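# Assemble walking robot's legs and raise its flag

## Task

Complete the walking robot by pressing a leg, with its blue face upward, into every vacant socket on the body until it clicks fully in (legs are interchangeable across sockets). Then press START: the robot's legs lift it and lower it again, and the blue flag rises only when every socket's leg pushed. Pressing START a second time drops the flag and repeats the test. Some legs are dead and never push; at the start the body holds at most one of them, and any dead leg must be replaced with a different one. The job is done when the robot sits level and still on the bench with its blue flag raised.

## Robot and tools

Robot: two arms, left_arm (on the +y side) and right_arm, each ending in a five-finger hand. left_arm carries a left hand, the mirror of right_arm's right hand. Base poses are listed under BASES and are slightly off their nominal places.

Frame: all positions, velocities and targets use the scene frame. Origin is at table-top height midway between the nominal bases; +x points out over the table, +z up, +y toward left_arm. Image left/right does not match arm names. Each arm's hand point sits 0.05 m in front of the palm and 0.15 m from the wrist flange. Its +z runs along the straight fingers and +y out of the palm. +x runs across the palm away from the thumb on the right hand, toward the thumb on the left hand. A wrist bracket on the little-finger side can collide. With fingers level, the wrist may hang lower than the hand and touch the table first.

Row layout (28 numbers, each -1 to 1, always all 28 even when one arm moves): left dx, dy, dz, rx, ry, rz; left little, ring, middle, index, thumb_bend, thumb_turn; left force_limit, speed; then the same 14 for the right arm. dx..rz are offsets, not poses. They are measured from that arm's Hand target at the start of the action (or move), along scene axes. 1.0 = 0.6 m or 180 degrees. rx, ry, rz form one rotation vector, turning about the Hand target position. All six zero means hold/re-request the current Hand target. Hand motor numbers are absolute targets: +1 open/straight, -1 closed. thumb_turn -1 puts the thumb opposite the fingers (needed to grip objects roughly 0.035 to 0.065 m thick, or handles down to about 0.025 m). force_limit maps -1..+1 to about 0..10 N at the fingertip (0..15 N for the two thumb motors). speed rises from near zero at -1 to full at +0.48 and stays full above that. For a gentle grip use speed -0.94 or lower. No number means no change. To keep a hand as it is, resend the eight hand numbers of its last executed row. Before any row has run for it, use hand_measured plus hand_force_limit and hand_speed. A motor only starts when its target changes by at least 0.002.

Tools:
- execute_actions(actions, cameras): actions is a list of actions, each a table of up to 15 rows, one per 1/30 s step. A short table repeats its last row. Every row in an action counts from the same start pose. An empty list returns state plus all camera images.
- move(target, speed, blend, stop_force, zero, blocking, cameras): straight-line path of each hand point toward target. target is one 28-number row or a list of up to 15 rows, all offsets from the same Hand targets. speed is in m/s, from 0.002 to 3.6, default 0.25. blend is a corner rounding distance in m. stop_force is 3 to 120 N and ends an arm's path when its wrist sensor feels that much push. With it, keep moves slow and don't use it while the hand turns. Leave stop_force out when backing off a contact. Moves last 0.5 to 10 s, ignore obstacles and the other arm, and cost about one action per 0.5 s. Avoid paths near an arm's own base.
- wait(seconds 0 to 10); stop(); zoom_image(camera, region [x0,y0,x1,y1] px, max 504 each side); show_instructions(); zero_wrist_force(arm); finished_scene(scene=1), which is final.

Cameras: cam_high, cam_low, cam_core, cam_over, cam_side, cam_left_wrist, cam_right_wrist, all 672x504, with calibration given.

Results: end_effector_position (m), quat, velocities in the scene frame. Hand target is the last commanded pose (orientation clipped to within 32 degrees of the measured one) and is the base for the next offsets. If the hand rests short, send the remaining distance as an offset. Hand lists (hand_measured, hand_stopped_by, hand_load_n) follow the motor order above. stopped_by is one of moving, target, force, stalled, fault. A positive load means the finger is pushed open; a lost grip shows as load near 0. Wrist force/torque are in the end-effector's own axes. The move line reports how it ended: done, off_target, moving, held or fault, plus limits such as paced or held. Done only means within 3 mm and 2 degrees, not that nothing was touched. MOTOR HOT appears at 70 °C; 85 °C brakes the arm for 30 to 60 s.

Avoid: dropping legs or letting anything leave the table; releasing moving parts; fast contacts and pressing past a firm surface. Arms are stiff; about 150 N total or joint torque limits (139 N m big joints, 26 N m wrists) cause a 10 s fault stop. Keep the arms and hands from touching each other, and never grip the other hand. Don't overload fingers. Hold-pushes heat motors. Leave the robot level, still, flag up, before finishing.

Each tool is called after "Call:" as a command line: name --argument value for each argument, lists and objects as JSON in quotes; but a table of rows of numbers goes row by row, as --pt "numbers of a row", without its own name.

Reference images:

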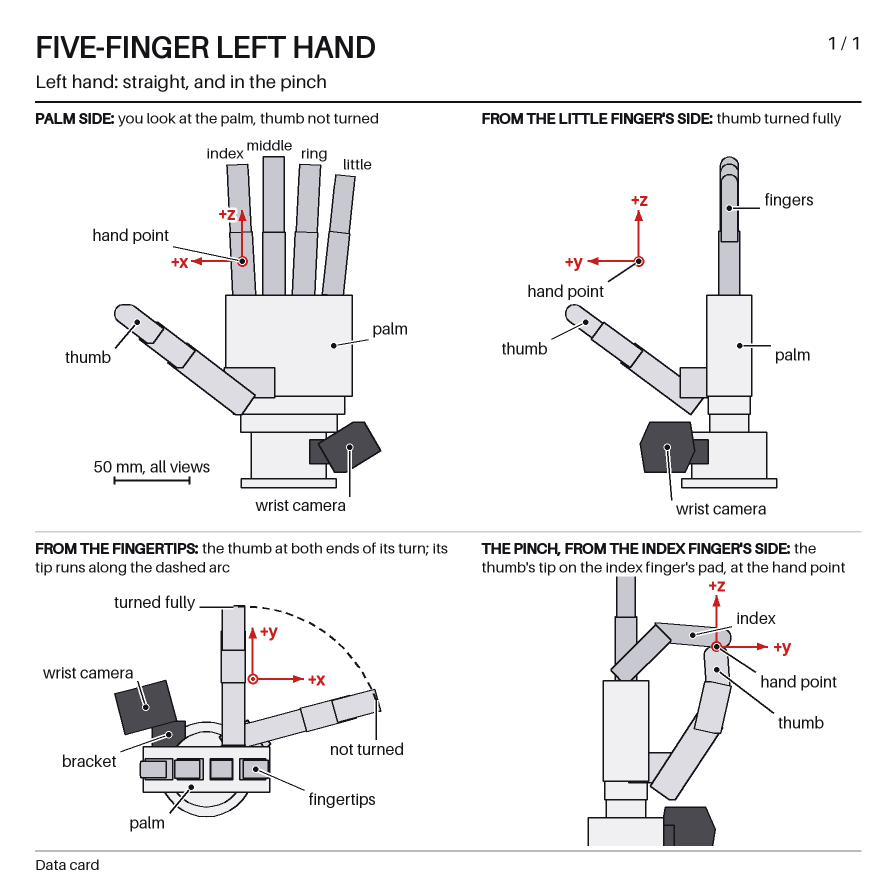

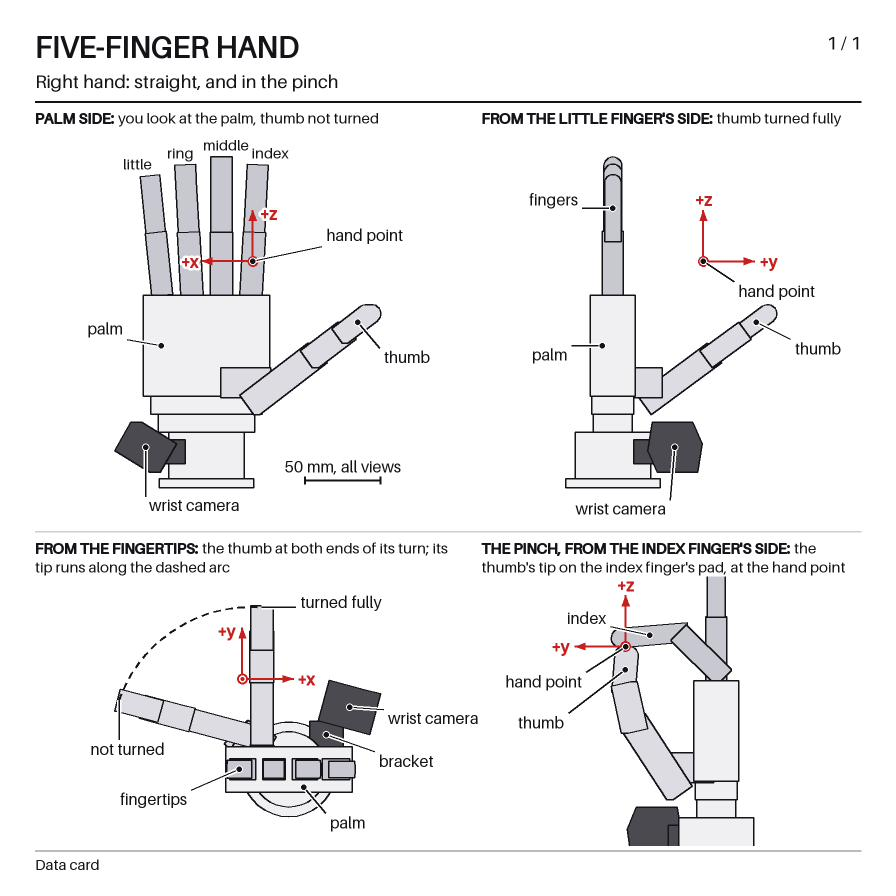

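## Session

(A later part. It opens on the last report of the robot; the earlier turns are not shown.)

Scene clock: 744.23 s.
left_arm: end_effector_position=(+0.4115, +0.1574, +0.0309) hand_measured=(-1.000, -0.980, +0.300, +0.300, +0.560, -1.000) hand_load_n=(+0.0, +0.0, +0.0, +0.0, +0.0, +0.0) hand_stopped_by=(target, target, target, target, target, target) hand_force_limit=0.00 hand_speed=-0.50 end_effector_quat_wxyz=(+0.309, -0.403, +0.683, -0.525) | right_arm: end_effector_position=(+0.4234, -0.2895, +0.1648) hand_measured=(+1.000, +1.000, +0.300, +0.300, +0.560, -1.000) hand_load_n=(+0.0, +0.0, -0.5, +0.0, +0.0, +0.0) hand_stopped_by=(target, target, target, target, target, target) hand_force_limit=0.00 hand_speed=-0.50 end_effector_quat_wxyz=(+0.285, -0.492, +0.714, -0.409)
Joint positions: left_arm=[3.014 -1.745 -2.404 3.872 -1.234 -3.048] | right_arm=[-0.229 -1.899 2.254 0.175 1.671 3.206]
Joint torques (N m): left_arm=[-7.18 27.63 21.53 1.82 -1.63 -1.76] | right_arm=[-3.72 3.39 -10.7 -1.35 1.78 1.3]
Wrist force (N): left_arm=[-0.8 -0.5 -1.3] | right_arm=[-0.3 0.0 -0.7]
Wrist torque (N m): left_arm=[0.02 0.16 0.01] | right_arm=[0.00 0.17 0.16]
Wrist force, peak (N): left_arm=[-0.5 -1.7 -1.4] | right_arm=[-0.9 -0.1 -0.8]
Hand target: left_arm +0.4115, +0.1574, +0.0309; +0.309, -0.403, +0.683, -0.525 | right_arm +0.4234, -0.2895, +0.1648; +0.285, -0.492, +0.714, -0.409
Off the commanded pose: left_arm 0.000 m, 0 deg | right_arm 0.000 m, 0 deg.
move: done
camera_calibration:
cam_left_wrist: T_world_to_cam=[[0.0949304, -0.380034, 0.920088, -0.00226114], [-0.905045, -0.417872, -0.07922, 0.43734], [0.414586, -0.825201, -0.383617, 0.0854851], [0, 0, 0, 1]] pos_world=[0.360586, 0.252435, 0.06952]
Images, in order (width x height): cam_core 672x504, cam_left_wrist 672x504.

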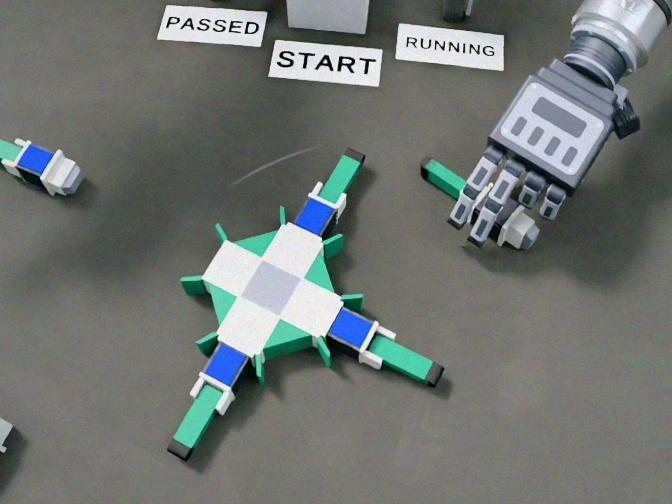

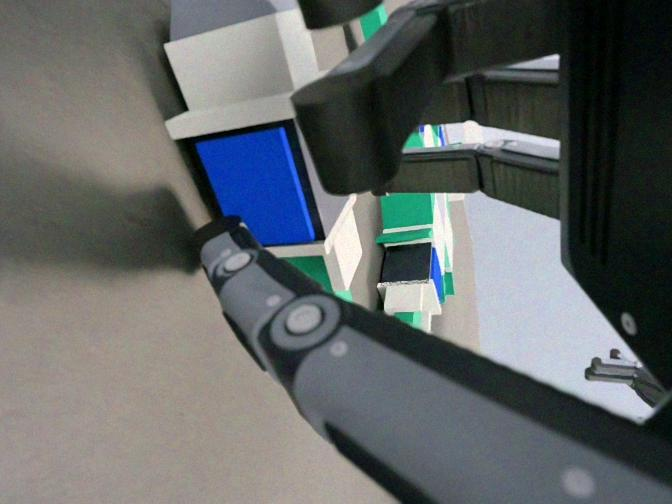

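Call:
execute_actions --actions '[[[0,0,0,0,0,0,-1,-0.98,-0.2,-0.2,0.1,-1,-0.2,-0.85,0,0,0,0,0,0,1,1,0.3,0.3,0.56,-1,0,-0.5]],[[0,0,0,0,0,0,-1,-0.98,-0.2,-0.2,0.1,-1,-0.2,-0.85,0,0,0,0,0,0,1,1,0.3,0.3,0.56,-1,0,-0.5]]]' --cameras '["cam_core", "cam_left_wrist"]'

Scene clock: 746.73 s.
left_arm: end_effector_position=(+0.4115, +0.1574, +0.0310) hand_measured=(-1.000, -0.980, +0.052, +0.040, +0.436, -1.000) hand_load_n=(+0.0, +0.0, +5.0, +6.5, +7.5, +3.0) hand_stopped_by=(target, target, force, force, force, target) hand_force_limit=-0.20 hand_speed=-0.85 end_effector_quat_wxyz=(+0.309, -0.403, +0.683, -0.525) | right_arm: end_effector_position=(+0.4234, -0.2895, +0.1648) hand_measured=(+1.000, +1.000, +0.300, +0.300, +0.560, -1.000) hand_load_n=(+0.0, +0.0, +0.0, +0.0, +0.0, +0.0) hand_stopped_by=(target, target, target, target, target, target) hand_force_limit=0.00 hand_speed=-0.50 end_effector_quat_wxyz=(+0.285, -0.492, +0.714, -0.409)
Joint positions: left_arm=[3.014 -1.745 -2.404 3.872 -1.234 -3.048] | right_arm=[-0.229 -1.899 2.254 0.175 1.671 3.206]
Joint torques (N m): left_arm=[-6.12 18.94 16.71 -1.43 -0.88 -0.07] | right_arm=[-5.24 3.38 -10.29 -1.43 1.72 1.15]
Wrist force (N): left_arm=[0.3 -6.2 -2.9] | right_arm=[-0.6 -0.1 -0.6]
Wrist torque (N m): left_arm=[-0.14 0.10 0.11] | right_arm=[-0.03 0.21 0.14]
Wrist force, peak (N): left_arm=[0.6 -6.6 -2.8] | right_arm=[-0.7 0.4 -0.9]
Hand target: left_arm +0.4115, +0.1574, +0.0309; +0.309, -0.403, +0.683, -0.525 | right_arm +0.4234, -0.2895, +0.1648; +0.285, -0.492, +0.714, -0.409
Off the commanded pose: left_arm 0.000 m, 0 deg | right_arm 0.000 m, 0 deg.
camera_calibration:
cam_left_wrist: T_world_to_cam=[[0.0948085, -0.379996, 0.920117, -0.00222893], [-0.90505, -0.417845, -0.0793083, 0.437341], [0.414603, -0.825232, -0.38353, 0.0854808], [0, 0, 0, 1]] pos_world=[0.360586, 0.252435, 0.0695201]
Images, in order (width x height): cam_core 672x504, cam_left_wrist 672x504.

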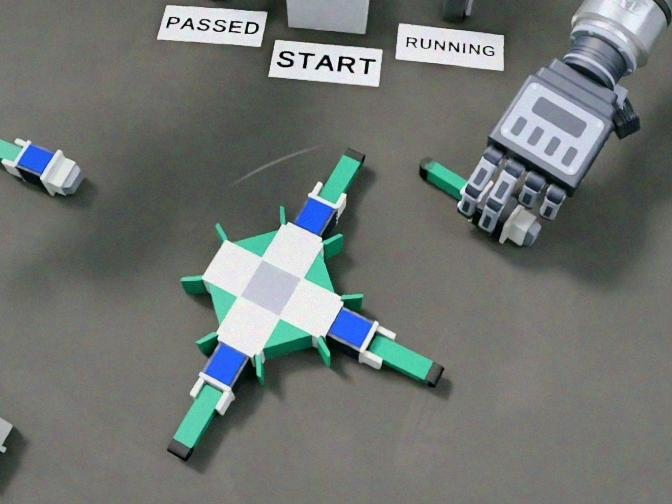

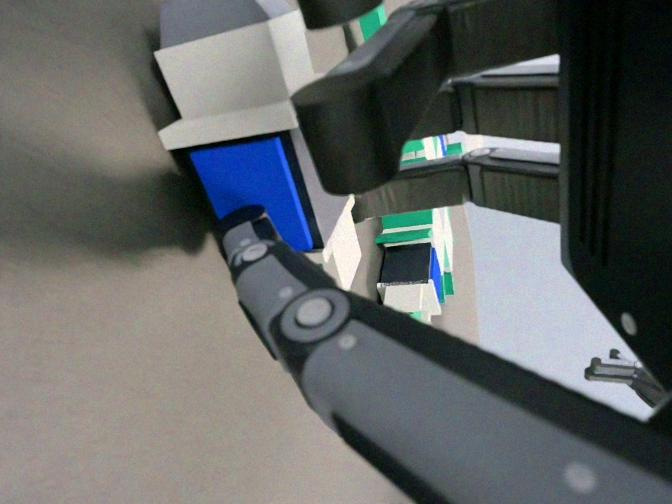

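Call:
move --pt "0 0 0.07 0 0 0 -1 -0.98 -0.2 -0.2 0.1 -1 -0.2 -0.85 0 0 0 0 0 0 1 1 0.3 0.3 0.56 -1 0 -0.5" --pt "0 0 0.07 0.1751 0.3158 0 -1 -0.98 -0.2 -0.2 0.1 -1 -0.2 -0.85 0 0 0 0 0 0 1 1 0.3 0.3 0.56 -1 0 -0.5" --speed '[0.12, 0.3]' --blend '[0.01, 0]' --cameras '["cam_core", "cam_side"]'

Scene clock: 752.83 s.
left_arm: end_effector_position=(+0.4114, +0.1573, +0.0729) hand_measured=(-1.000, -0.980, +0.052, +0.040, +0.438, -1.000) hand_load_n=(+0.0, +0.0, +4.5, +5.0, +9.0, +2.0) hand_stopped_by=(target, target, force, force, force, target) hand_force_limit=-0.20 hand_speed=-0.85 end_effector_quat_wxyz=(+0.045, -0.506, +0.858, -0.075) | right_arm: end_effector_position=(+0.4234, -0.2895, +0.1648) hand_measured=(+1.000, +1.000, +0.300, +0.300, +0.560, -1.000) hand_load_n=(+0.0, +0.0, +0.0, +0.0, +0.0, +0.5) hand_stopped_by=(target, target, target, target, target, target) hand_force_limit=0.00 hand_speed=-0.50 end_effector_quat_wxyz=(+0.285, -0.492, +0.714, -0.409)
Joint positions: left_arm=[2.848 -2.204 -1.353 2.159 -1.54 -2.961] | right_arm=[-0.229 -1.899 2.254 0.175 1.671 3.206]
Joint torques (N m): left_arm=[6.69 36.35 18.2 -3.43 2.46 1.73] | right_arm=[-5.52 2.74 -11.08 -1.12 1.75 1.17]
Wrist force (N): left_arm=[0.1 -2.0 1.7] | right_arm=[0.1 0.0 -0.5]
Wrist torque (N m): left_arm=[-0.31 0.20 0.23] | right_arm=[-0.01 0.10 0.19]
Wrist force, peak (N): left_arm=[0.3 -6.5 -3.2] | right_arm=[-0.5 0.2 -0.9]
Hand target: left_arm +0.4115, +0.1574, +0.0729; +0.045, -0.506, +0.858, -0.075 | right_arm +0.4234, -0.2895, +0.1648; +0.285, -0.492, +0.714, -0.409
Off the commanded pose: left_arm 0.000 m, 0 deg | right_arm 0.000 m, 0 deg.
move: done
Images, in order (width x height): cam_core 672x504, cam_side 672x504.

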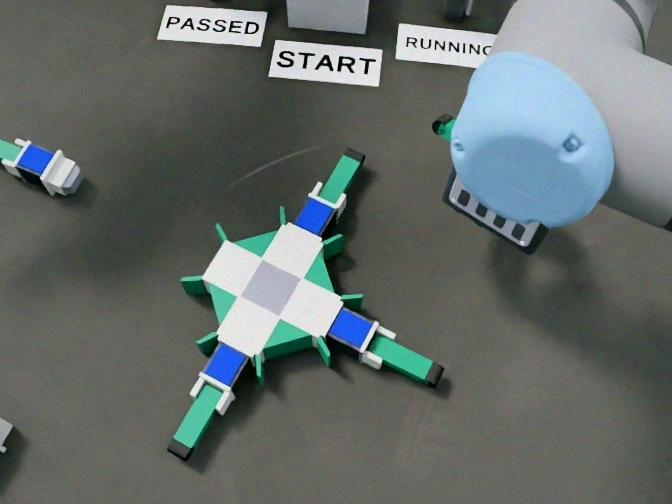

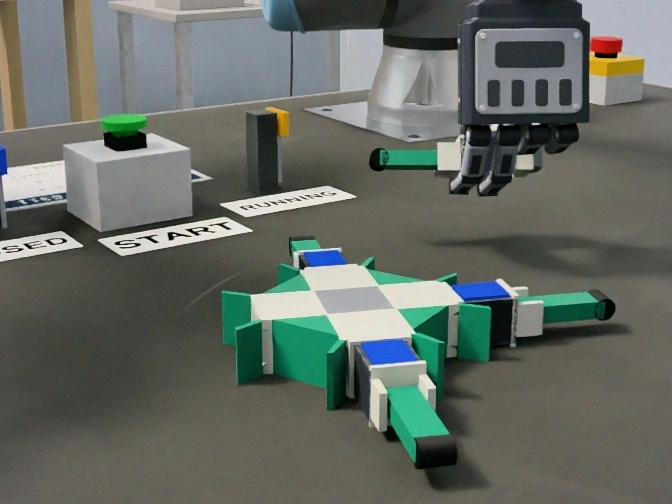

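Call:
move --pt "0 0 -0.0515 0 0 0 -1 -0.98 -0.2 -0.2 0.1 -1 -0.2 -0.85 0 0 0 0 0 0 1 1 0.3 0.3 0.56 -1 0 -0.5" --pt "0 0 -0.0815 0 0 0 -1 -0.98 -0.2 -0.2 0.1 -1 -0.2 -0.85 0 0 0 0 0 0 1 1 0.3 0.3 0.56 -1 0 -0.5" --speed '[0.05, 0.02]' --stop_force 3 --cameras '["cam_side", "cam_left_wrist"]'

Scene clock: 756.67 s.
left_arm: end_effector_position=(+0.4115, +0.1574, +0.0319) hand_measured=(-1.000, -0.980, +0.052, +0.040, +0.438, -1.000) hand_load_n=(+0.0, +0.0, +3.5, +4.5, +9.0, +2.5) hand_stopped_by=(target, target, force, force, force, target) hand_force_limit=-0.20 hand_speed=-0.85 end_effector_quat_wxyz=(+0.045, -0.506, +0.858, -0.075) | right_arm: end_effector_position=(+0.4234, -0.2895, +0.1648) hand_measured=(+1.000, +1.000, +0.300, +0.300, +0.560, -1.000) hand_load_n=(+0.0, +0.0, +0.0, +0.0, +0.0, +0.0) hand_stopped_by=(target, target, target, target, target, target) hand_force_limit=0.00 hand_speed=-0.50 end_effector_quat_wxyz=(+0.285, -0.492, +0.714, -0.409)
Joint positions: left_arm=[2.848 -2.247 -1.394 2.243 -1.54 -2.961] | right_arm=[-0.229 -1.899 2.254 0.175 1.671 3.206]
Joint torques (N m): left_arm=[4.93 49.84 24.66 -1.18 2.08 1.63] | right_arm=[-7.07 4.06 -10.96 -1.18 1.8 1.13]
Wrist force (N): left_arm=[-0.3 -4.3 -1.3] | right_arm=[-0.3 0.0 -0.6]
Wrist torque (N m): left_arm=[-0.27 0.11 0.28] | right_arm=[-0.01 0.17 0.16]
Wrist force, peak (N): left_arm=[-0.1 -11.5 -11.7] | right_arm=[-0.7 0.0 -0.7]
Hand target: left_arm +0.4115, +0.1574, +0.0319; +0.045, -0.506, +0.858, -0.075 (not the last commanded pose) | right_arm +0.4234, -0.2895, +0.1648; +0.285, -0.492, +0.714, -0.409
Off the commanded pose: left_arm 0.008 m, 0 deg | right_arm 0.000 m, 0 deg.
move: contact (left_arm); path passed 1 of 2 targets
camera_calibration:
cam_left_wrist: T_world_to_cam=[[0.689198, -0.709565, 0.146708, -0.171136], [-0.670543, -0.547873, 0.500207, 0.342827], [-0.274552, -0.443116, -0.853387, 0.324367], [0, 0, 0, 1]] pos_world=[0.436883, 0.210126, 0.130433]
Images, in order (width x height): cam_side 672x504, cam_left_wrist 672x504.

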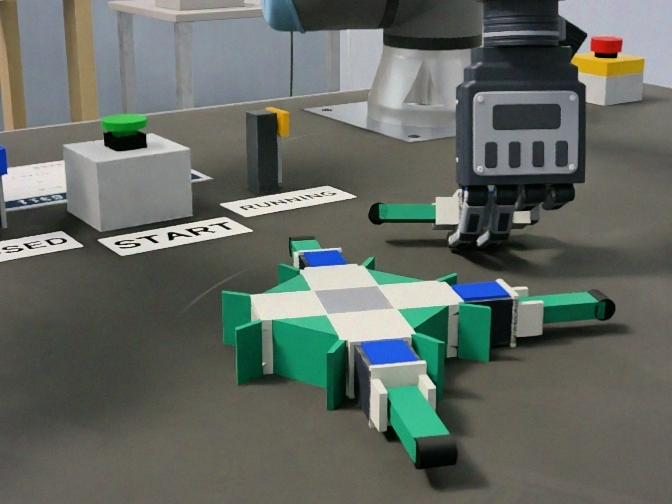

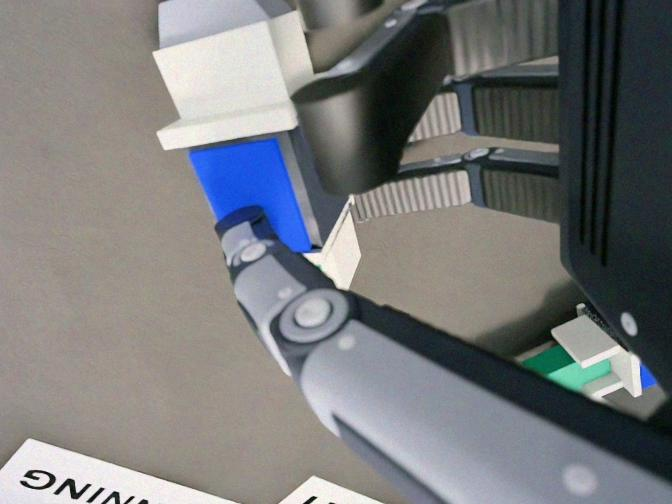

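Call:
move --pt "0 0 -0.0083 0 0 0 -1 -0.98 -0.2 -0.2 0.1 -1 -0.2 -0.85 0 0 0 0 0 0 1 1 0.3 0.3 0.56 -1 0 -0.5" --speed 0.01 --stop_force 4 --cameras '["cam_core"]'

Call:
zoom_image --camera "cam_core" --region '[400, 80, 600, 280]'

Scene clock: 759.60 s.
left_arm: end_effector_position=(+0.4116, +0.1573, +0.0316) hand_measured=(-1.000, -0.980, +0.052, +0.040, +0.438, -1.000) hand_load_n=(+0.0, +0.0, +1.0, +4.0, +10.0, +4.0) hand_stopped_by=(target, target, force, force, force, target) hand_force_limit=-0.20 hand_speed=-0.85 end_effector_quat_wxyz=(+0.045, -0.506, +0.858, -0.075) | right_arm: end_effector_position=(+0.4234, -0.2895, +0.1648) hand_measured=(+1.000, +1.000, +0.300, +0.300, +0.560, -1.000) hand_load_n=(+0.0, +0.0, +0.0, +0.0, +0.0, +0.0) hand_stopped_by=(target, target, target, target, target, target) hand_force_limit=0.00 hand_speed=-0.50 end_effector_quat_wxyz=(+0.285, -0.492, +0.714, -0.409)
Joint positions: left_arm=[2.848 -2.248 -1.394 2.244 -1.54 -2.961] | right_arm=[-0.229 -1.899 2.254 0.175 1.671 3.206]
Joint torques (N m): left_arm=[1.95 46.96 24.06 -2.89 2.02 1.7] | right_arm=[-7.59 4.45 -9.48 -1.01 1.68 1.15]
Wrist force (N): left_arm=[0.1 -4.5 -5.4] | right_arm=[-0.6 0.4 -0.5]
Wrist torque (N m): left_arm=[-0.30 0.08 0.27] | right_arm=[0.05 0.21 0.17]
Wrist force, peak (N): left_arm=[0.8 -7.8 -10.6] | right_arm=[-0.4 0.2 -1.0]
Hand target: left_arm +0.4116, +0.1573, +0.0316; +0.045, -0.506, +0.858, -0.075 (not the last commanded pose) | right_arm +0.4234, -0.2895, +0.1648; +0.285, -0.492, +0.714, -0.409
Off the commanded pose: left_arm 0.005 m, 0 deg | right_arm 0.000 m, 0 deg.
move: contact (left_arm)
Images, in order (width x height): cam_core 672x504.

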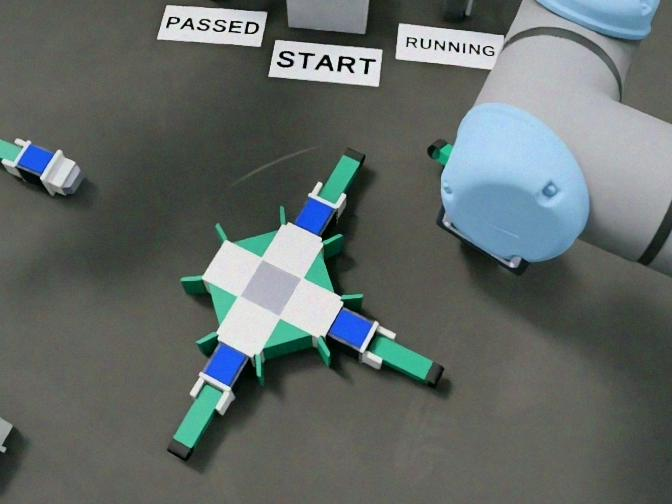

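Scaled by 2.520 from the camera's 672x504 image, which has a finer 960x720 frame.

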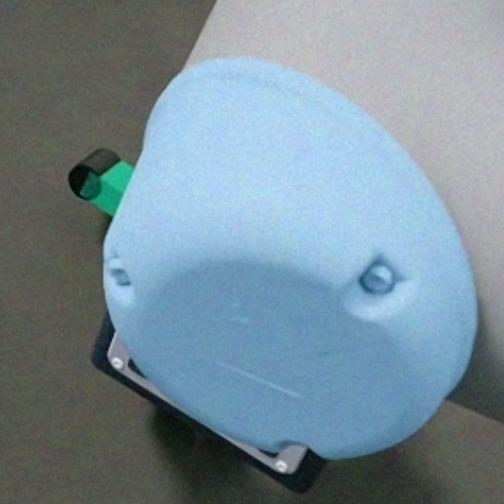

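Call:
execute_actions --actions '[[[0,0,0,0,0,0,-1,-0.98,-0.2,-0.2,0.56,-1,-0.2,-0.6,0,0,0,0,0,0,1,1,0.3,0.3,0.56,-1,0,-0.5]],[[0,0,0,0,0,0,-1,-0.98,-0.2,-0.2,0.56,-1,-0.2,-0.6,0,0,0,0,0,0,1,1,0.3,0.3,0.56,-1,0,-0.5]]]' --cameras '["cam_side", "cam_left_wrist"]'

Scene clock: 762.37 s.
left_arm: end_effector_position=(+0.4117, +0.1573, +0.0316) hand_measured=(-1.000, -0.980, +0.052, +0.038, +0.560, -1.000) hand_load_n=(+0.0, +0.0, +0.0, +0.0, +0.0, +0.0) hand_stopped_by=(target, target, force, force, target, target) hand_force_limit=-0.20 hand_speed=-0.60 end_effector_quat_wxyz=(+0.045, -0.506, +0.858, -0.075) | right_arm: end_effector_position=(+0.4234, -0.2895, +0.1648) hand_measured=(+1.000, +1.000, +0.300, +0.300, +0.560, -1.000) hand_load_n=(+0.0, +0.0, +0.0, +0.0, +0.0, +0.0) hand_stopped_by=(target, target, target, target, target, target) hand_force_limit=0.00 hand_speed=-0.50 end_effector_quat_wxyz=(+0.285, -0.492, +0.714, -0.409)
Joint positions: left_arm=[2.848 -2.248 -1.394 2.244 -1.54 -2.961] | right_arm=[-0.229 -1.899 2.254 0.175 1.671 3.206]
Joint torques (N m): left_arm=[2.07 47.9 23.28 -1.43 1.89 1.74] | right_arm=[-8.52 3.73 -10.54 -1.09 1.54 1.02]
Wrist force (N): left_arm=[-0.1 -4.9 -0.9] | right_arm=[0.2 0.0 -0.4]
Wrist torque (N m): left_arm=[-0.31 0.12 0.30] | right_arm=[-0.01 0.08 0.20]
Wrist force, peak (N): left_arm=[0.4 -4.6 -5.6] | right_arm=[-0.3 -0.2 -1.0]
Hand target: left_arm +0.4116, +0.1573, +0.0316; +0.045, -0.506, +0.858, -0.075 | right_arm +0.4234, -0.2895, +0.1648; +0.285, -0.492, +0.714, -0.409
Off the commanded pose: left_arm 0.000 m, 0 deg | right_arm 0.000 m, 0 deg.
camera_calibration:
cam_left_wrist: T_world_to_cam=[[0.689098, -0.709556, 0.147226, -0.171241], [-0.670842, -0.547773, 0.499916, 0.343309], [-0.274072, -0.443256, -0.853469, 0.323912], [0, 0, 0, 1]] pos_world=[0.437083, 0.210126, 0.130034]
Images, in order (width x height): cam_side 672x504, cam_left_wrist 672x504.

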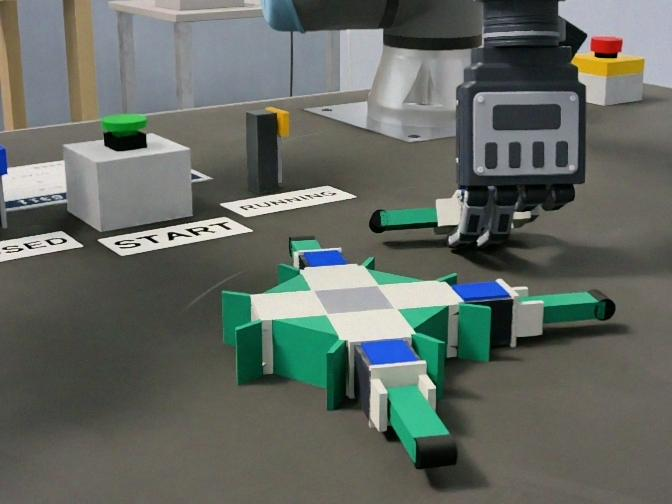

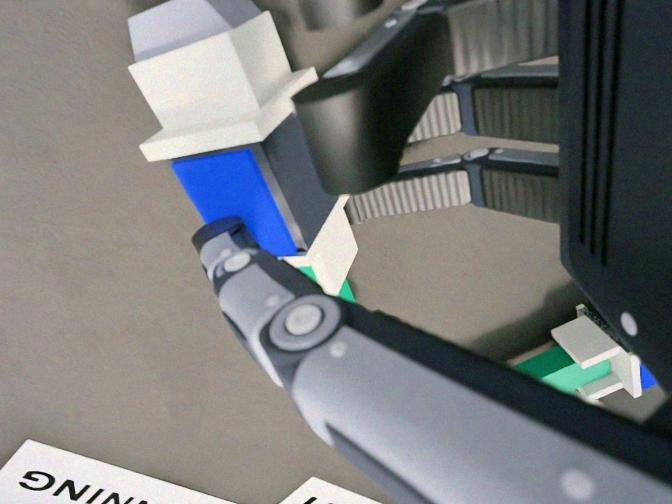

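Call:
move --pt "0.0802 -0.0444 0.0025 0 0 0 -1 -0.98 -0.2 -0.2 0.56 -1 -0.2 -0.6 0 0 0 0 0 0 1 1 0.3 0.3 0.56 -1 0 -0.5" --speed 0.08 --cameras '["cam_side", "cam_left_wrist"]'

Scene clock: 765.83 s.
left_arm: end_effector_position=(+0.4597, +0.1306, +0.0331) hand_measured=(-1.000, -0.980, +0.052, +0.038, +0.560, -1.000) hand_load_n=(+0.0, +0.0, +0.0, +0.0, +0.0, +0.0) hand_stopped_by=(target, target, force, force, target, target) hand_force_limit=-0.20 hand_speed=-0.60 end_effector_quat_wxyz=(+0.045, -0.506, +0.858, -0.075) | right_arm: end_effector_position=(+0.4234, -0.2895, +0.1648) hand_measured=(+1.000, +1.000, +0.300, +0.300, +0.560, -1.000) hand_load_n=(-0.5, -0.5, +0.0, +0.0, +0.0, +0.0) hand_stopped_by=(target, target, target, target, target, target) hand_force_limit=0.00 hand_speed=-0.50 end_effector_quat_wxyz=(+0.285, -0.492, +0.714, -0.409)
Joint positions: left_arm=[2.83 -2.371 -1.166 2.14 -1.543 -2.978] | right_arm=[-0.229 -1.899 2.254 0.175 1.671 3.206]
Joint torques (N m): left_arm=[5.66 50.02 12.56 -1.59 -1.58 1.87] | right_arm=[-9.34 2.73 -10.03 -0.96 1.54 1.14]
Wrist force (N): left_arm=[0.1 -2.3 0.6] | right_arm=[-0.6 0.0 -0.8]
Wrist torque (N m): left_arm=[-0.34 0.18 0.25] | right_arm=[0.01 0.21 0.15]
Wrist force, peak (N): left_arm=[-0.2 -5.0 -1.1] | right_arm=[-0.8 0.2 -0.8]
Hand target: left_arm +0.4598, +0.1307, +0.0331; +0.045, -0.506, +0.858, -0.075 | right_arm +0.4234, -0.2895, +0.1648; +0.285, -0.492, +0.714, -0.409
Off the commanded pose: left_arm 0.000 m, 0 deg | right_arm 0.000 m, 0 deg.
move: done
camera_calibration:
cam_left_wrist: T_world_to_cam=[[0.689157, -0.709507, 0.147181, -0.223515], [-0.670781, -0.547835, 0.49993, 0.360114], [-0.274073, -0.443257, -0.853468, 0.326513], [0, 0, 0, 1]] pos_world=[0.485083, 0.183426, 0.131534]
Images, in order (width x height): cam_side 672x504, cam_left_wrist 672x504.

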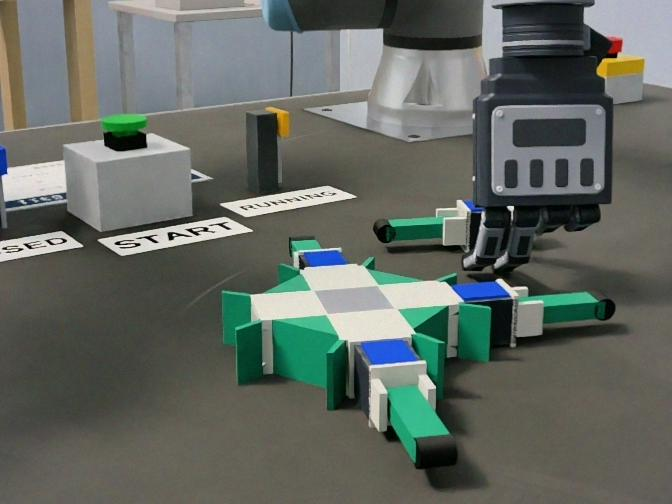

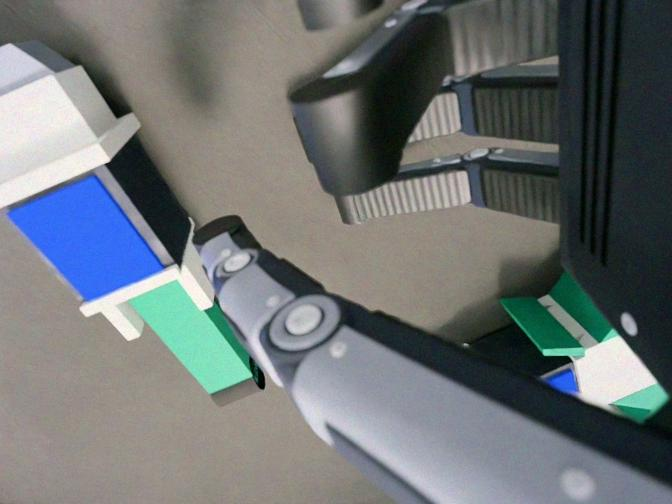

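Call:
move --pt "0 0 0.16 0 0 0 -1 -1 0.3 0.3 0.56 -1 0 -0.5 0 0 0 0 0 0 1 1 0.3 0.3 0.56 -1 0 -0.5" --pt "-0.0987 0.139 0.195 -0.1347 -0.2429 0 -1 -1 0.3 0.3 0.56 -1 0 -0.5 0 0 0 0 0 0 1 1 0.3 0.3 0.56 -1 0 -0.5" --speed '[0.25, 0.3]' --blend '[0.03, 0]' --cameras '["cam_core", "cam_left_wrist"]'

Call:
zoom_image --camera "cam_core" --region '[400, 130, 560, 250]'

Call:
zoom_image --camera "cam_core" --region '[180, 140, 360, 320]'

Scene clock: 770.70 s.
left_arm: end_effector_position=(+0.4006, +0.2141, +0.1501) hand_measured=(-1.000, -1.000, +0.300, +0.300, +0.560, -1.000) hand_load_n=(+0.5, +0.0, +0.0, +0.0, +0.0, +0.0) hand_stopped_by=(target, target, target, target, target, target) hand_force_limit=0.00 hand_speed=-0.50 end_effector_quat_wxyz=(+0.254, -0.440, +0.746, -0.431) | right_arm: end_effector_position=(+0.4234, -0.2895, +0.1648) hand_measured=(+1.000, +1.000, +0.300, +0.300, +0.560, -1.000) hand_load_n=(+0.0, +0.0, +0.0, +0.0, +0.0, +0.0) hand_stopped_by=(target, target, target, target, target, target) hand_force_limit=0.00 hand_speed=-0.50 end_effector_quat_wxyz=(+0.285, -0.492, +0.714, -0.409)
Joint positions: left_arm=[3.168 -1.476 -2.129 3.023 -1.14 -2.873] | right_arm=[-0.229 -1.899 2.254 0.175 1.671 3.206]
Joint torques (N m): left_arm=[4.28 21.77 7.94 0.98 0.46 -1.29] | right_arm=[-9.35 3.9 -9.81 -0.94 1.59 1.04]
Wrist force (N): left_arm=[0.0 -0.8 -0.6] | right_arm=[-0.5 -0.1 -0.5]
Wrist torque (N m): left_arm=[-0.07 0.10 0.11] | right_arm=[-0.02 0.19 0.15]
Wrist force, peak (N): left_arm=[0.2 -1.9 2.9] | right_arm=[-0.6 0.3 -0.9]
Hand target: left_arm +0.4005, +0.2141, +0.1501; +0.254, -0.440, +0.746, -0.431 | right_arm +0.4234, -0.2895, +0.1648; +0.285, -0.492, +0.714, -0.409
Off the commanded pose: left_arm 0.000 m, 0 deg | right_arm 0.000 m, 0 deg.
move: done
camera_calibration:
cam_left_wrist: T_world_to_cam=[[0.294971, -0.490914, 0.819753, -0.130678], [-0.90541, -0.417748, 0.0756228, 0.437529], [0.305326, -0.76452, -0.567702, 0.240991], [0, 0, 0, 1]] pos_world=[0.361109, 0.302867, 0.210848]
Images, in order (width x height): cam_core 672x504, cam_left_wrist 672x504.

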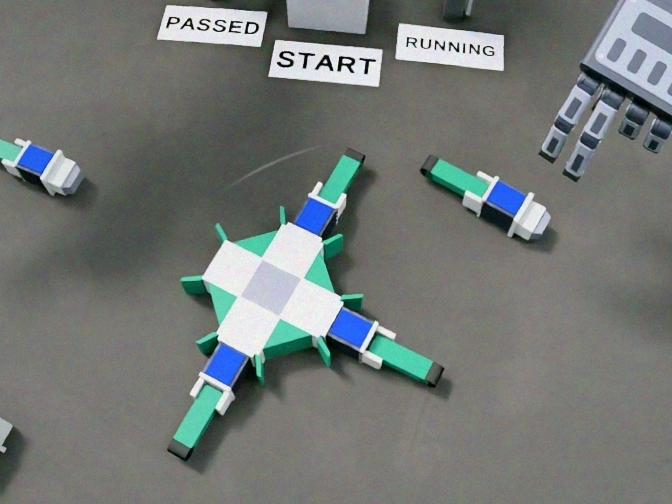

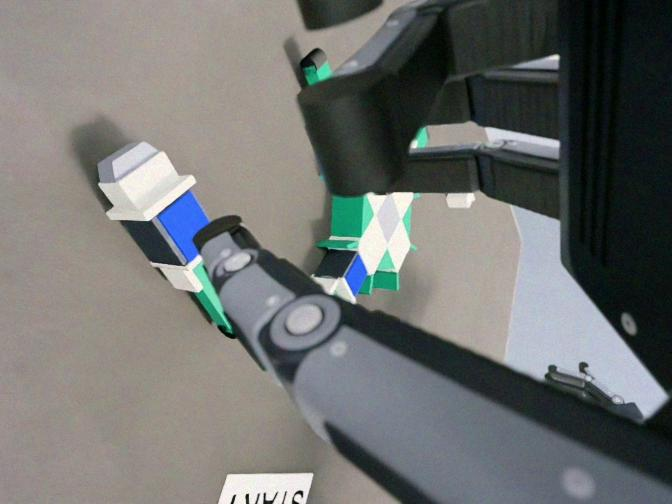

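Scaled by 3.150 from the camera's 672x504 image, which has a finer 960x720 frame.

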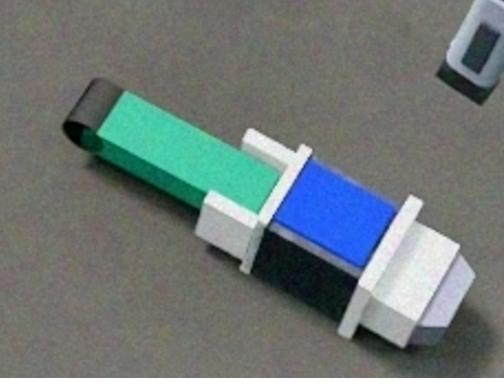

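Scaled by 2.800 from the camera's 672x504 image, which has a finer 960x720 frame.

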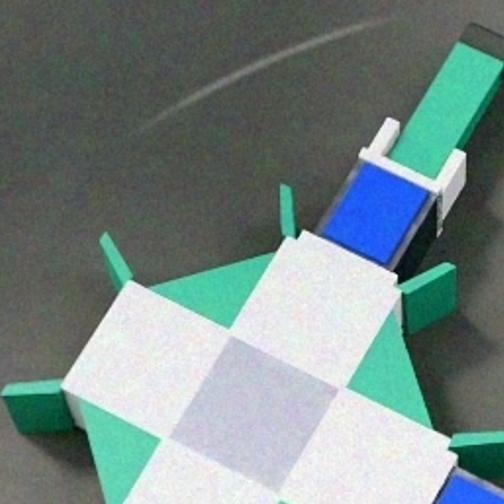

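Call:
move --pt "0.0015 -0.0907 -0.1168 0 0 0.0306 -1 -1 0.3 0.3 0.56 -1 0 -0.5 -0.039 -0.1508 0.142 0.3323 0.1523 -0.4481 1 1 1 1 1 1 0 -0.2" --speed 0.35 --cameras '["cam_core", "cam_left_wrist", "cam_high"]'

Scene clock: 799.37 s.
left_arm: end_effector_position=(+0.4014, +0.1596, +0.0800) hand_measured=(-1.000, -1.000, +0.300, +0.300, +0.560, -1.000) hand_load_n=(+0.0, +0.0, +0.0, +0.0, +0.0, +0.0) hand_stopped_by=(target, target, target, target, target, target) hand_force_limit=0.00 hand_speed=-0.50 end_effector_quat_wxyz=(+0.275, -0.475, +0.724, -0.418) | right_arm: end_effector_position=(+0.4000, -0.3801, +0.2499) hand_measured=(+1.000, +1.000, +1.000, +1.000, +1.000, +1.000) hand_load_n=(+0.0, +0.0, -0.5, +0.0, +0.0, +0.0) hand_stopped_by=(target, target, target, target, target, target) hand_force_limit=0.00 hand_speed=-0.20 end_effector_quat_wxyz=(+0.000, +0.178, +0.984, +0.000)
Joint positions: left_arm=[2.911 -1.646 -2.164 3.283 -1.441 -3.066] | right_arm=[-0.665 -1.525 1.748 1.347 1.571 4.392]
Joint torques (N m): left_arm=[6.49 27.7 26.06 -1.29 2.46 1.88] | right_arm=[7.47 -31.75 -7.97 1.81 1.53 -1.6]
Wrist force (N): left_arm=[-0.3 -0.9 -0.5] | right_arm=[-1.5 0.9 -0.1]
Wrist torque (N m): left_arm=[-0.10 0.16 0.07] | right_arm=[0.12 0.22 -0.01]
Wrist force, peak (N): left_arm=[-0.3 -1.3 -0.7] | right_arm=[-1.5 0.9 0.2]
Hand target: left_arm +0.4014, +0.1596, +0.0800; +0.275, -0.475, +0.724, -0.418 | right_arm +0.4000, -0.3800, +0.2500; +0.000, +0.178, +0.984, +0.000
Off the commanded pose: left_arm 0.000 m, 0 deg | right_arm 0.000 m, 0 deg.
move: done
camera_calibration:
cam_left_wrist: T_world_to_cam=[[0.340623, -0.460291, 0.819822, -0.123359], [-0.861204, -0.502601, 0.0756295, 0.416631], [0.377232, -0.731795, -0.567602, 0.125132], [0, 0, 0, 1]] pos_world=[0.35362, 0.244189, 0.140648]
Images, in order (width x height): cam_high 672x504, cam_core 672x504, cam_left_wrist 672x504.

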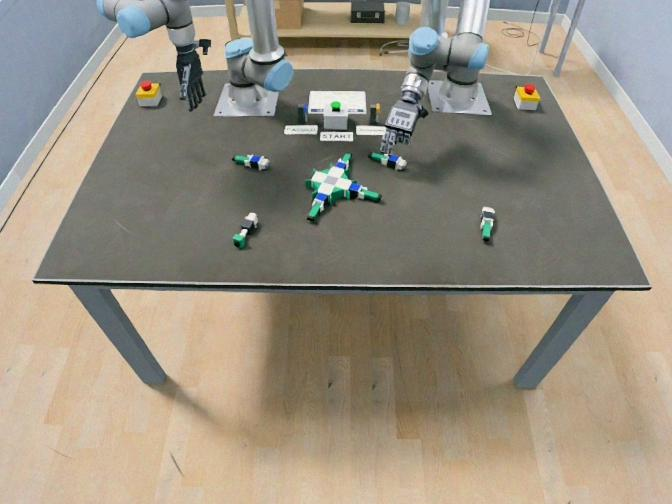

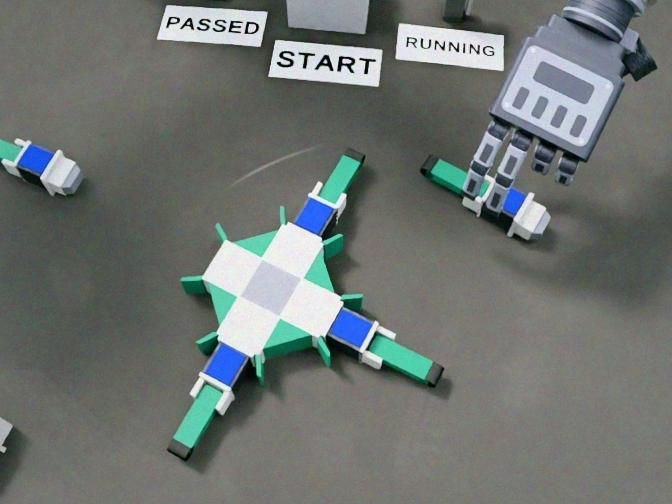

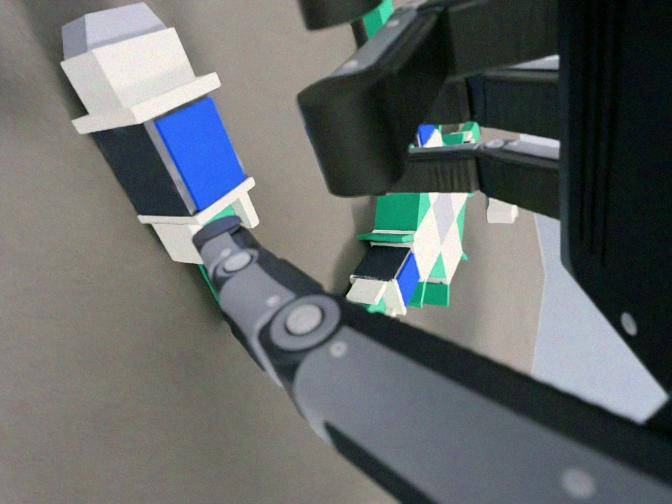

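Call:
move --pt "0 0 -0.0817 0 0 0 -1 -1 0.3 0.3 0.56 -1 0 -0.5 0 0 0 0 0 0 1 1 1 1 1 1 0 -0.2" --speed 0.06 --stop_force 5 --cameras '["cam_core", "cam_left_wrist"]'

Scene clock: 802.37 s.
left_arm: end_effector_position=(+0.4014, +0.1596, +0.0310) hand_measured=(-1.000, -1.000, +0.300, +0.300, +0.560, -1.000) hand_load_n=(+0.0, +0.0, +0.0, +0.0, +0.0, +0.0) hand_stopped_by=(target, target, target, target, target, target) hand_force_limit=0.00 hand_speed=-0.50 end_effector_quat_wxyz=(+0.275, -0.475, +0.724, -0.418) | right_arm: end_effector_position=(+0.4000, -0.3800, +0.2500) hand_measured=(+1.000, +1.000, +1.000, +1.000, +1.000, +1.000) hand_load_n=(+0.0, +0.0, +0.0, +0.0, -0.5, +0.0) hand_stopped_by=(target, target, target, target, target, target) hand_force_limit=0.00 hand_speed=-0.20 end_effector_quat_wxyz=(+0.000, +0.178, +0.984, +0.000)
Joint positions: left_arm=[2.911 -1.742 -2.22 3.436 -1.441 -3.066] | right_arm=[-0.665 -1.525 1.748 1.347 1.571 4.392]
Joint torques (N m): left_arm=[-6.02 29.49 24.46 0.99 -0.39 -2.1] | right_arm=[11.26 -31.51 -8.86 2.51 -1.66 0.95]
Wrist force (N): left_arm=[-0.2 -0.8 -0.5] | right_arm=[-1.5 0.7 -0.1]
Wrist torque (N m): left_arm=[-0.08 0.14 0.05] | right_arm=[0.09 0.22 0.00]
Wrist force, peak (N): left_arm=[-0.3 -1.4 -0.8] | right_arm=[-1.7 0.9 -0.1]
Hand target: left_arm +0.4014, +0.1596, +0.0310; +0.275, -0.475, +0.724, -0.418 | right_arm +0.4000, -0.3800, +0.2500; +0.000, +0.178, +0.984, +0.000
Off the commanded pose: left_arm 0.000 m, 0 deg | right_arm 0.000 m, 0 deg.
move: done
camera_calibration:
cam_left_wrist: T_world_to_cam=[[0.34054, -0.460307, 0.819847, -0.0831571], [-0.861199, -0.502628, 0.075513, 0.420352], [0.377319, -0.731767, -0.567581, 0.0972798], [0, 0, 0, 1]] pos_world=[0.353619, 0.244189, 0.0916483]
Images, in order (width x height): cam_core 672x504, cam_left_wrist 672x504.

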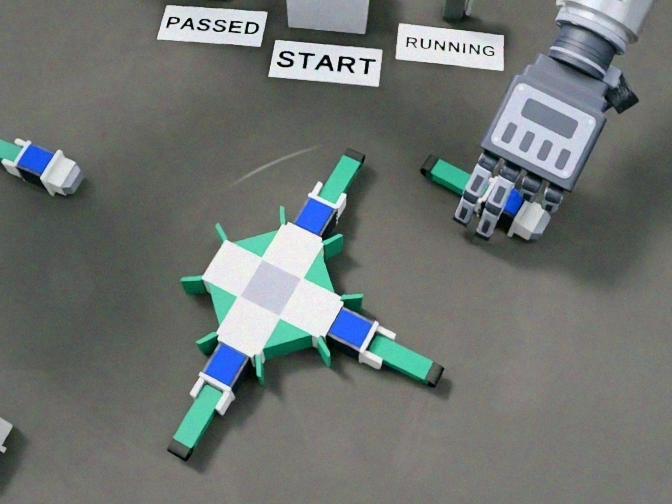

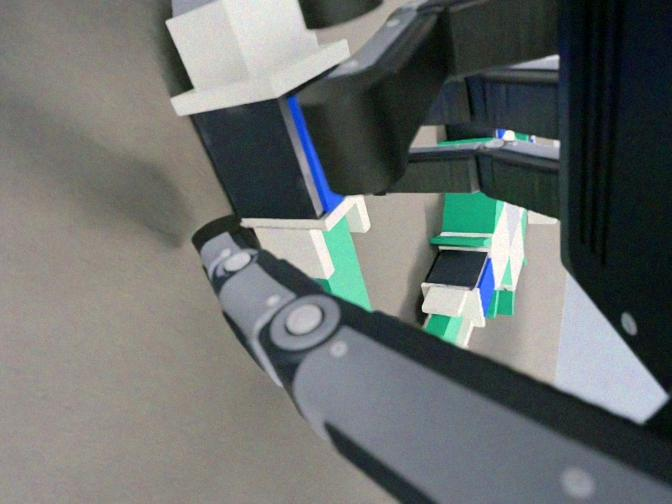

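Call:
execute_actions --actions '[[[0.0007,0.0015,0,0,0,0,-1,-1,-0.2,-0.2,0.1,-1,-0.2,-0.85,0,0,0,0,0,0,1,1,1,1,1,1,0,-0.2],[0.0014,0.003,0,0,0,0,-1,-1,-0.2,-0.2,0.1,-1,-0.2,-0.85,0,0,0,0,0,0,1,1,1,1,1,1,0,-0.2],[0.002,0.0045,0,0,0,0,-1,-1,-0.2,-0.2,0.1,-1,-0.2,-0.85,0,0,0,0,0,0,1,1,1,1,1,1,0,-0.2],[0.0027,0.0061,0,0,0,0,-1,-1,-0.2,-0.2,0.1,-1,-0.2,-0.85,0,0,0,0,0,0,1,1,1,1,1,1,0,-0.2]],[[0,0,0,0,0,0,-1,-1,-0.2,-0.2,0.1,-1,-0.2,-0.85,0,0,0,0,0,0,1,1,1,1,1,1,0,-0.2]]]' --cameras '["cam_core", "cam_left_wrist"]'

Scene clock: 807.93 s.
left_arm: end_effector_position=(+0.4030, +0.1633, +0.0310) hand_measured=(-1.000, -1.000, +0.012, -0.004, +0.408, -1.000) hand_load_n=(+0.0, +0.0, +6.5, +4.5, +7.0, +0.0) hand_stopped_by=(target, target, force, force, force, target) hand_force_limit=-0.20 hand_speed=-0.85 end_effector_quat_wxyz=(+0.275, -0.475, +0.724, -0.418) | right_arm: end_effector_position=(+0.4000, -0.3800, +0.2500) hand_measured=(+1.000, +1.000, +1.000, +1.000, +1.000, +1.000) hand_load_n=(+0.0, +0.0, +0.0, +0.0, +0.0, +0.0) hand_stopped_by=(target, target, target, target, target, target) hand_force_limit=0.00 hand_speed=-0.20 end_effector_quat_wxyz=(+0.000, +0.178, +0.984, +0.000)
Joint positions: left_arm=[2.925 -1.74 -2.223 3.435 -1.429 -3.059] | right_arm=[-0.665 -1.525 1.748 1.347 1.571 4.392]
Joint torques (N m): left_arm=[-7.53 12.35 21.89 -1.25 -2.2 -2.18] | right_arm=[10.97 -30.47 -9.5 0.9 -1.63 0.14]
Wrist force (N): left_arm=[-0.1 -2.5 -1.4] | right_arm=[-1.5 0.3 -0.3]
Wrist torque (N m): left_arm=[-0.15 0.10 0.03] | right_arm=[0.04 0.22 -0.02]
Wrist force, peak (N): left_arm=[-0.2 -2.6 -1.6] | right_arm=[-1.8 0.9 0.2]
Hand target: left_arm +0.4031, +0.1633, +0.0310; +0.275, -0.475, +0.724, -0.418 | right_arm +0.4000, -0.3800, +0.2500; +0.000, +0.178, +0.984, +0.000
Off the commanded pose: left_arm 0.000 m, 0 deg | right_arm 0.000 m, 0 deg.
camera_calibration:
cam_left_wrist: T_world_to_cam=[[0.340656, -0.460282, 0.819813, -0.0820432], [-0.861141, -0.502716, 0.0755805, 0.423585], [0.377345, -0.731722, -0.567621, 0.0993671], [0, 0, 0, 1]] pos_world=[0.355219, 0.247889, 0.0916482]
Images, in order (width x height): cam_core 672x504, cam_left_wrist 672x504.

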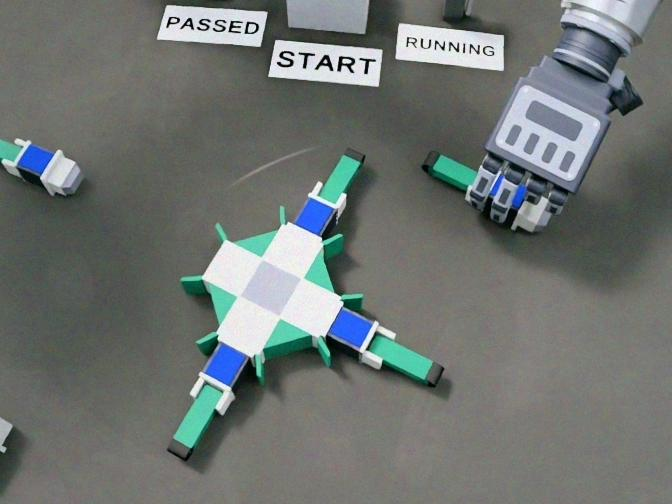

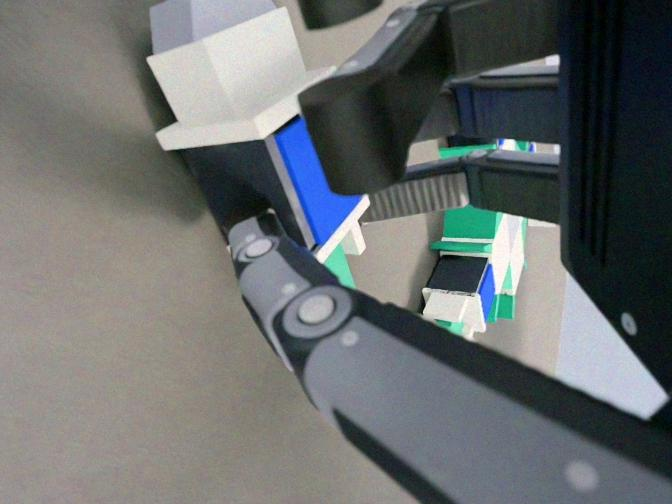

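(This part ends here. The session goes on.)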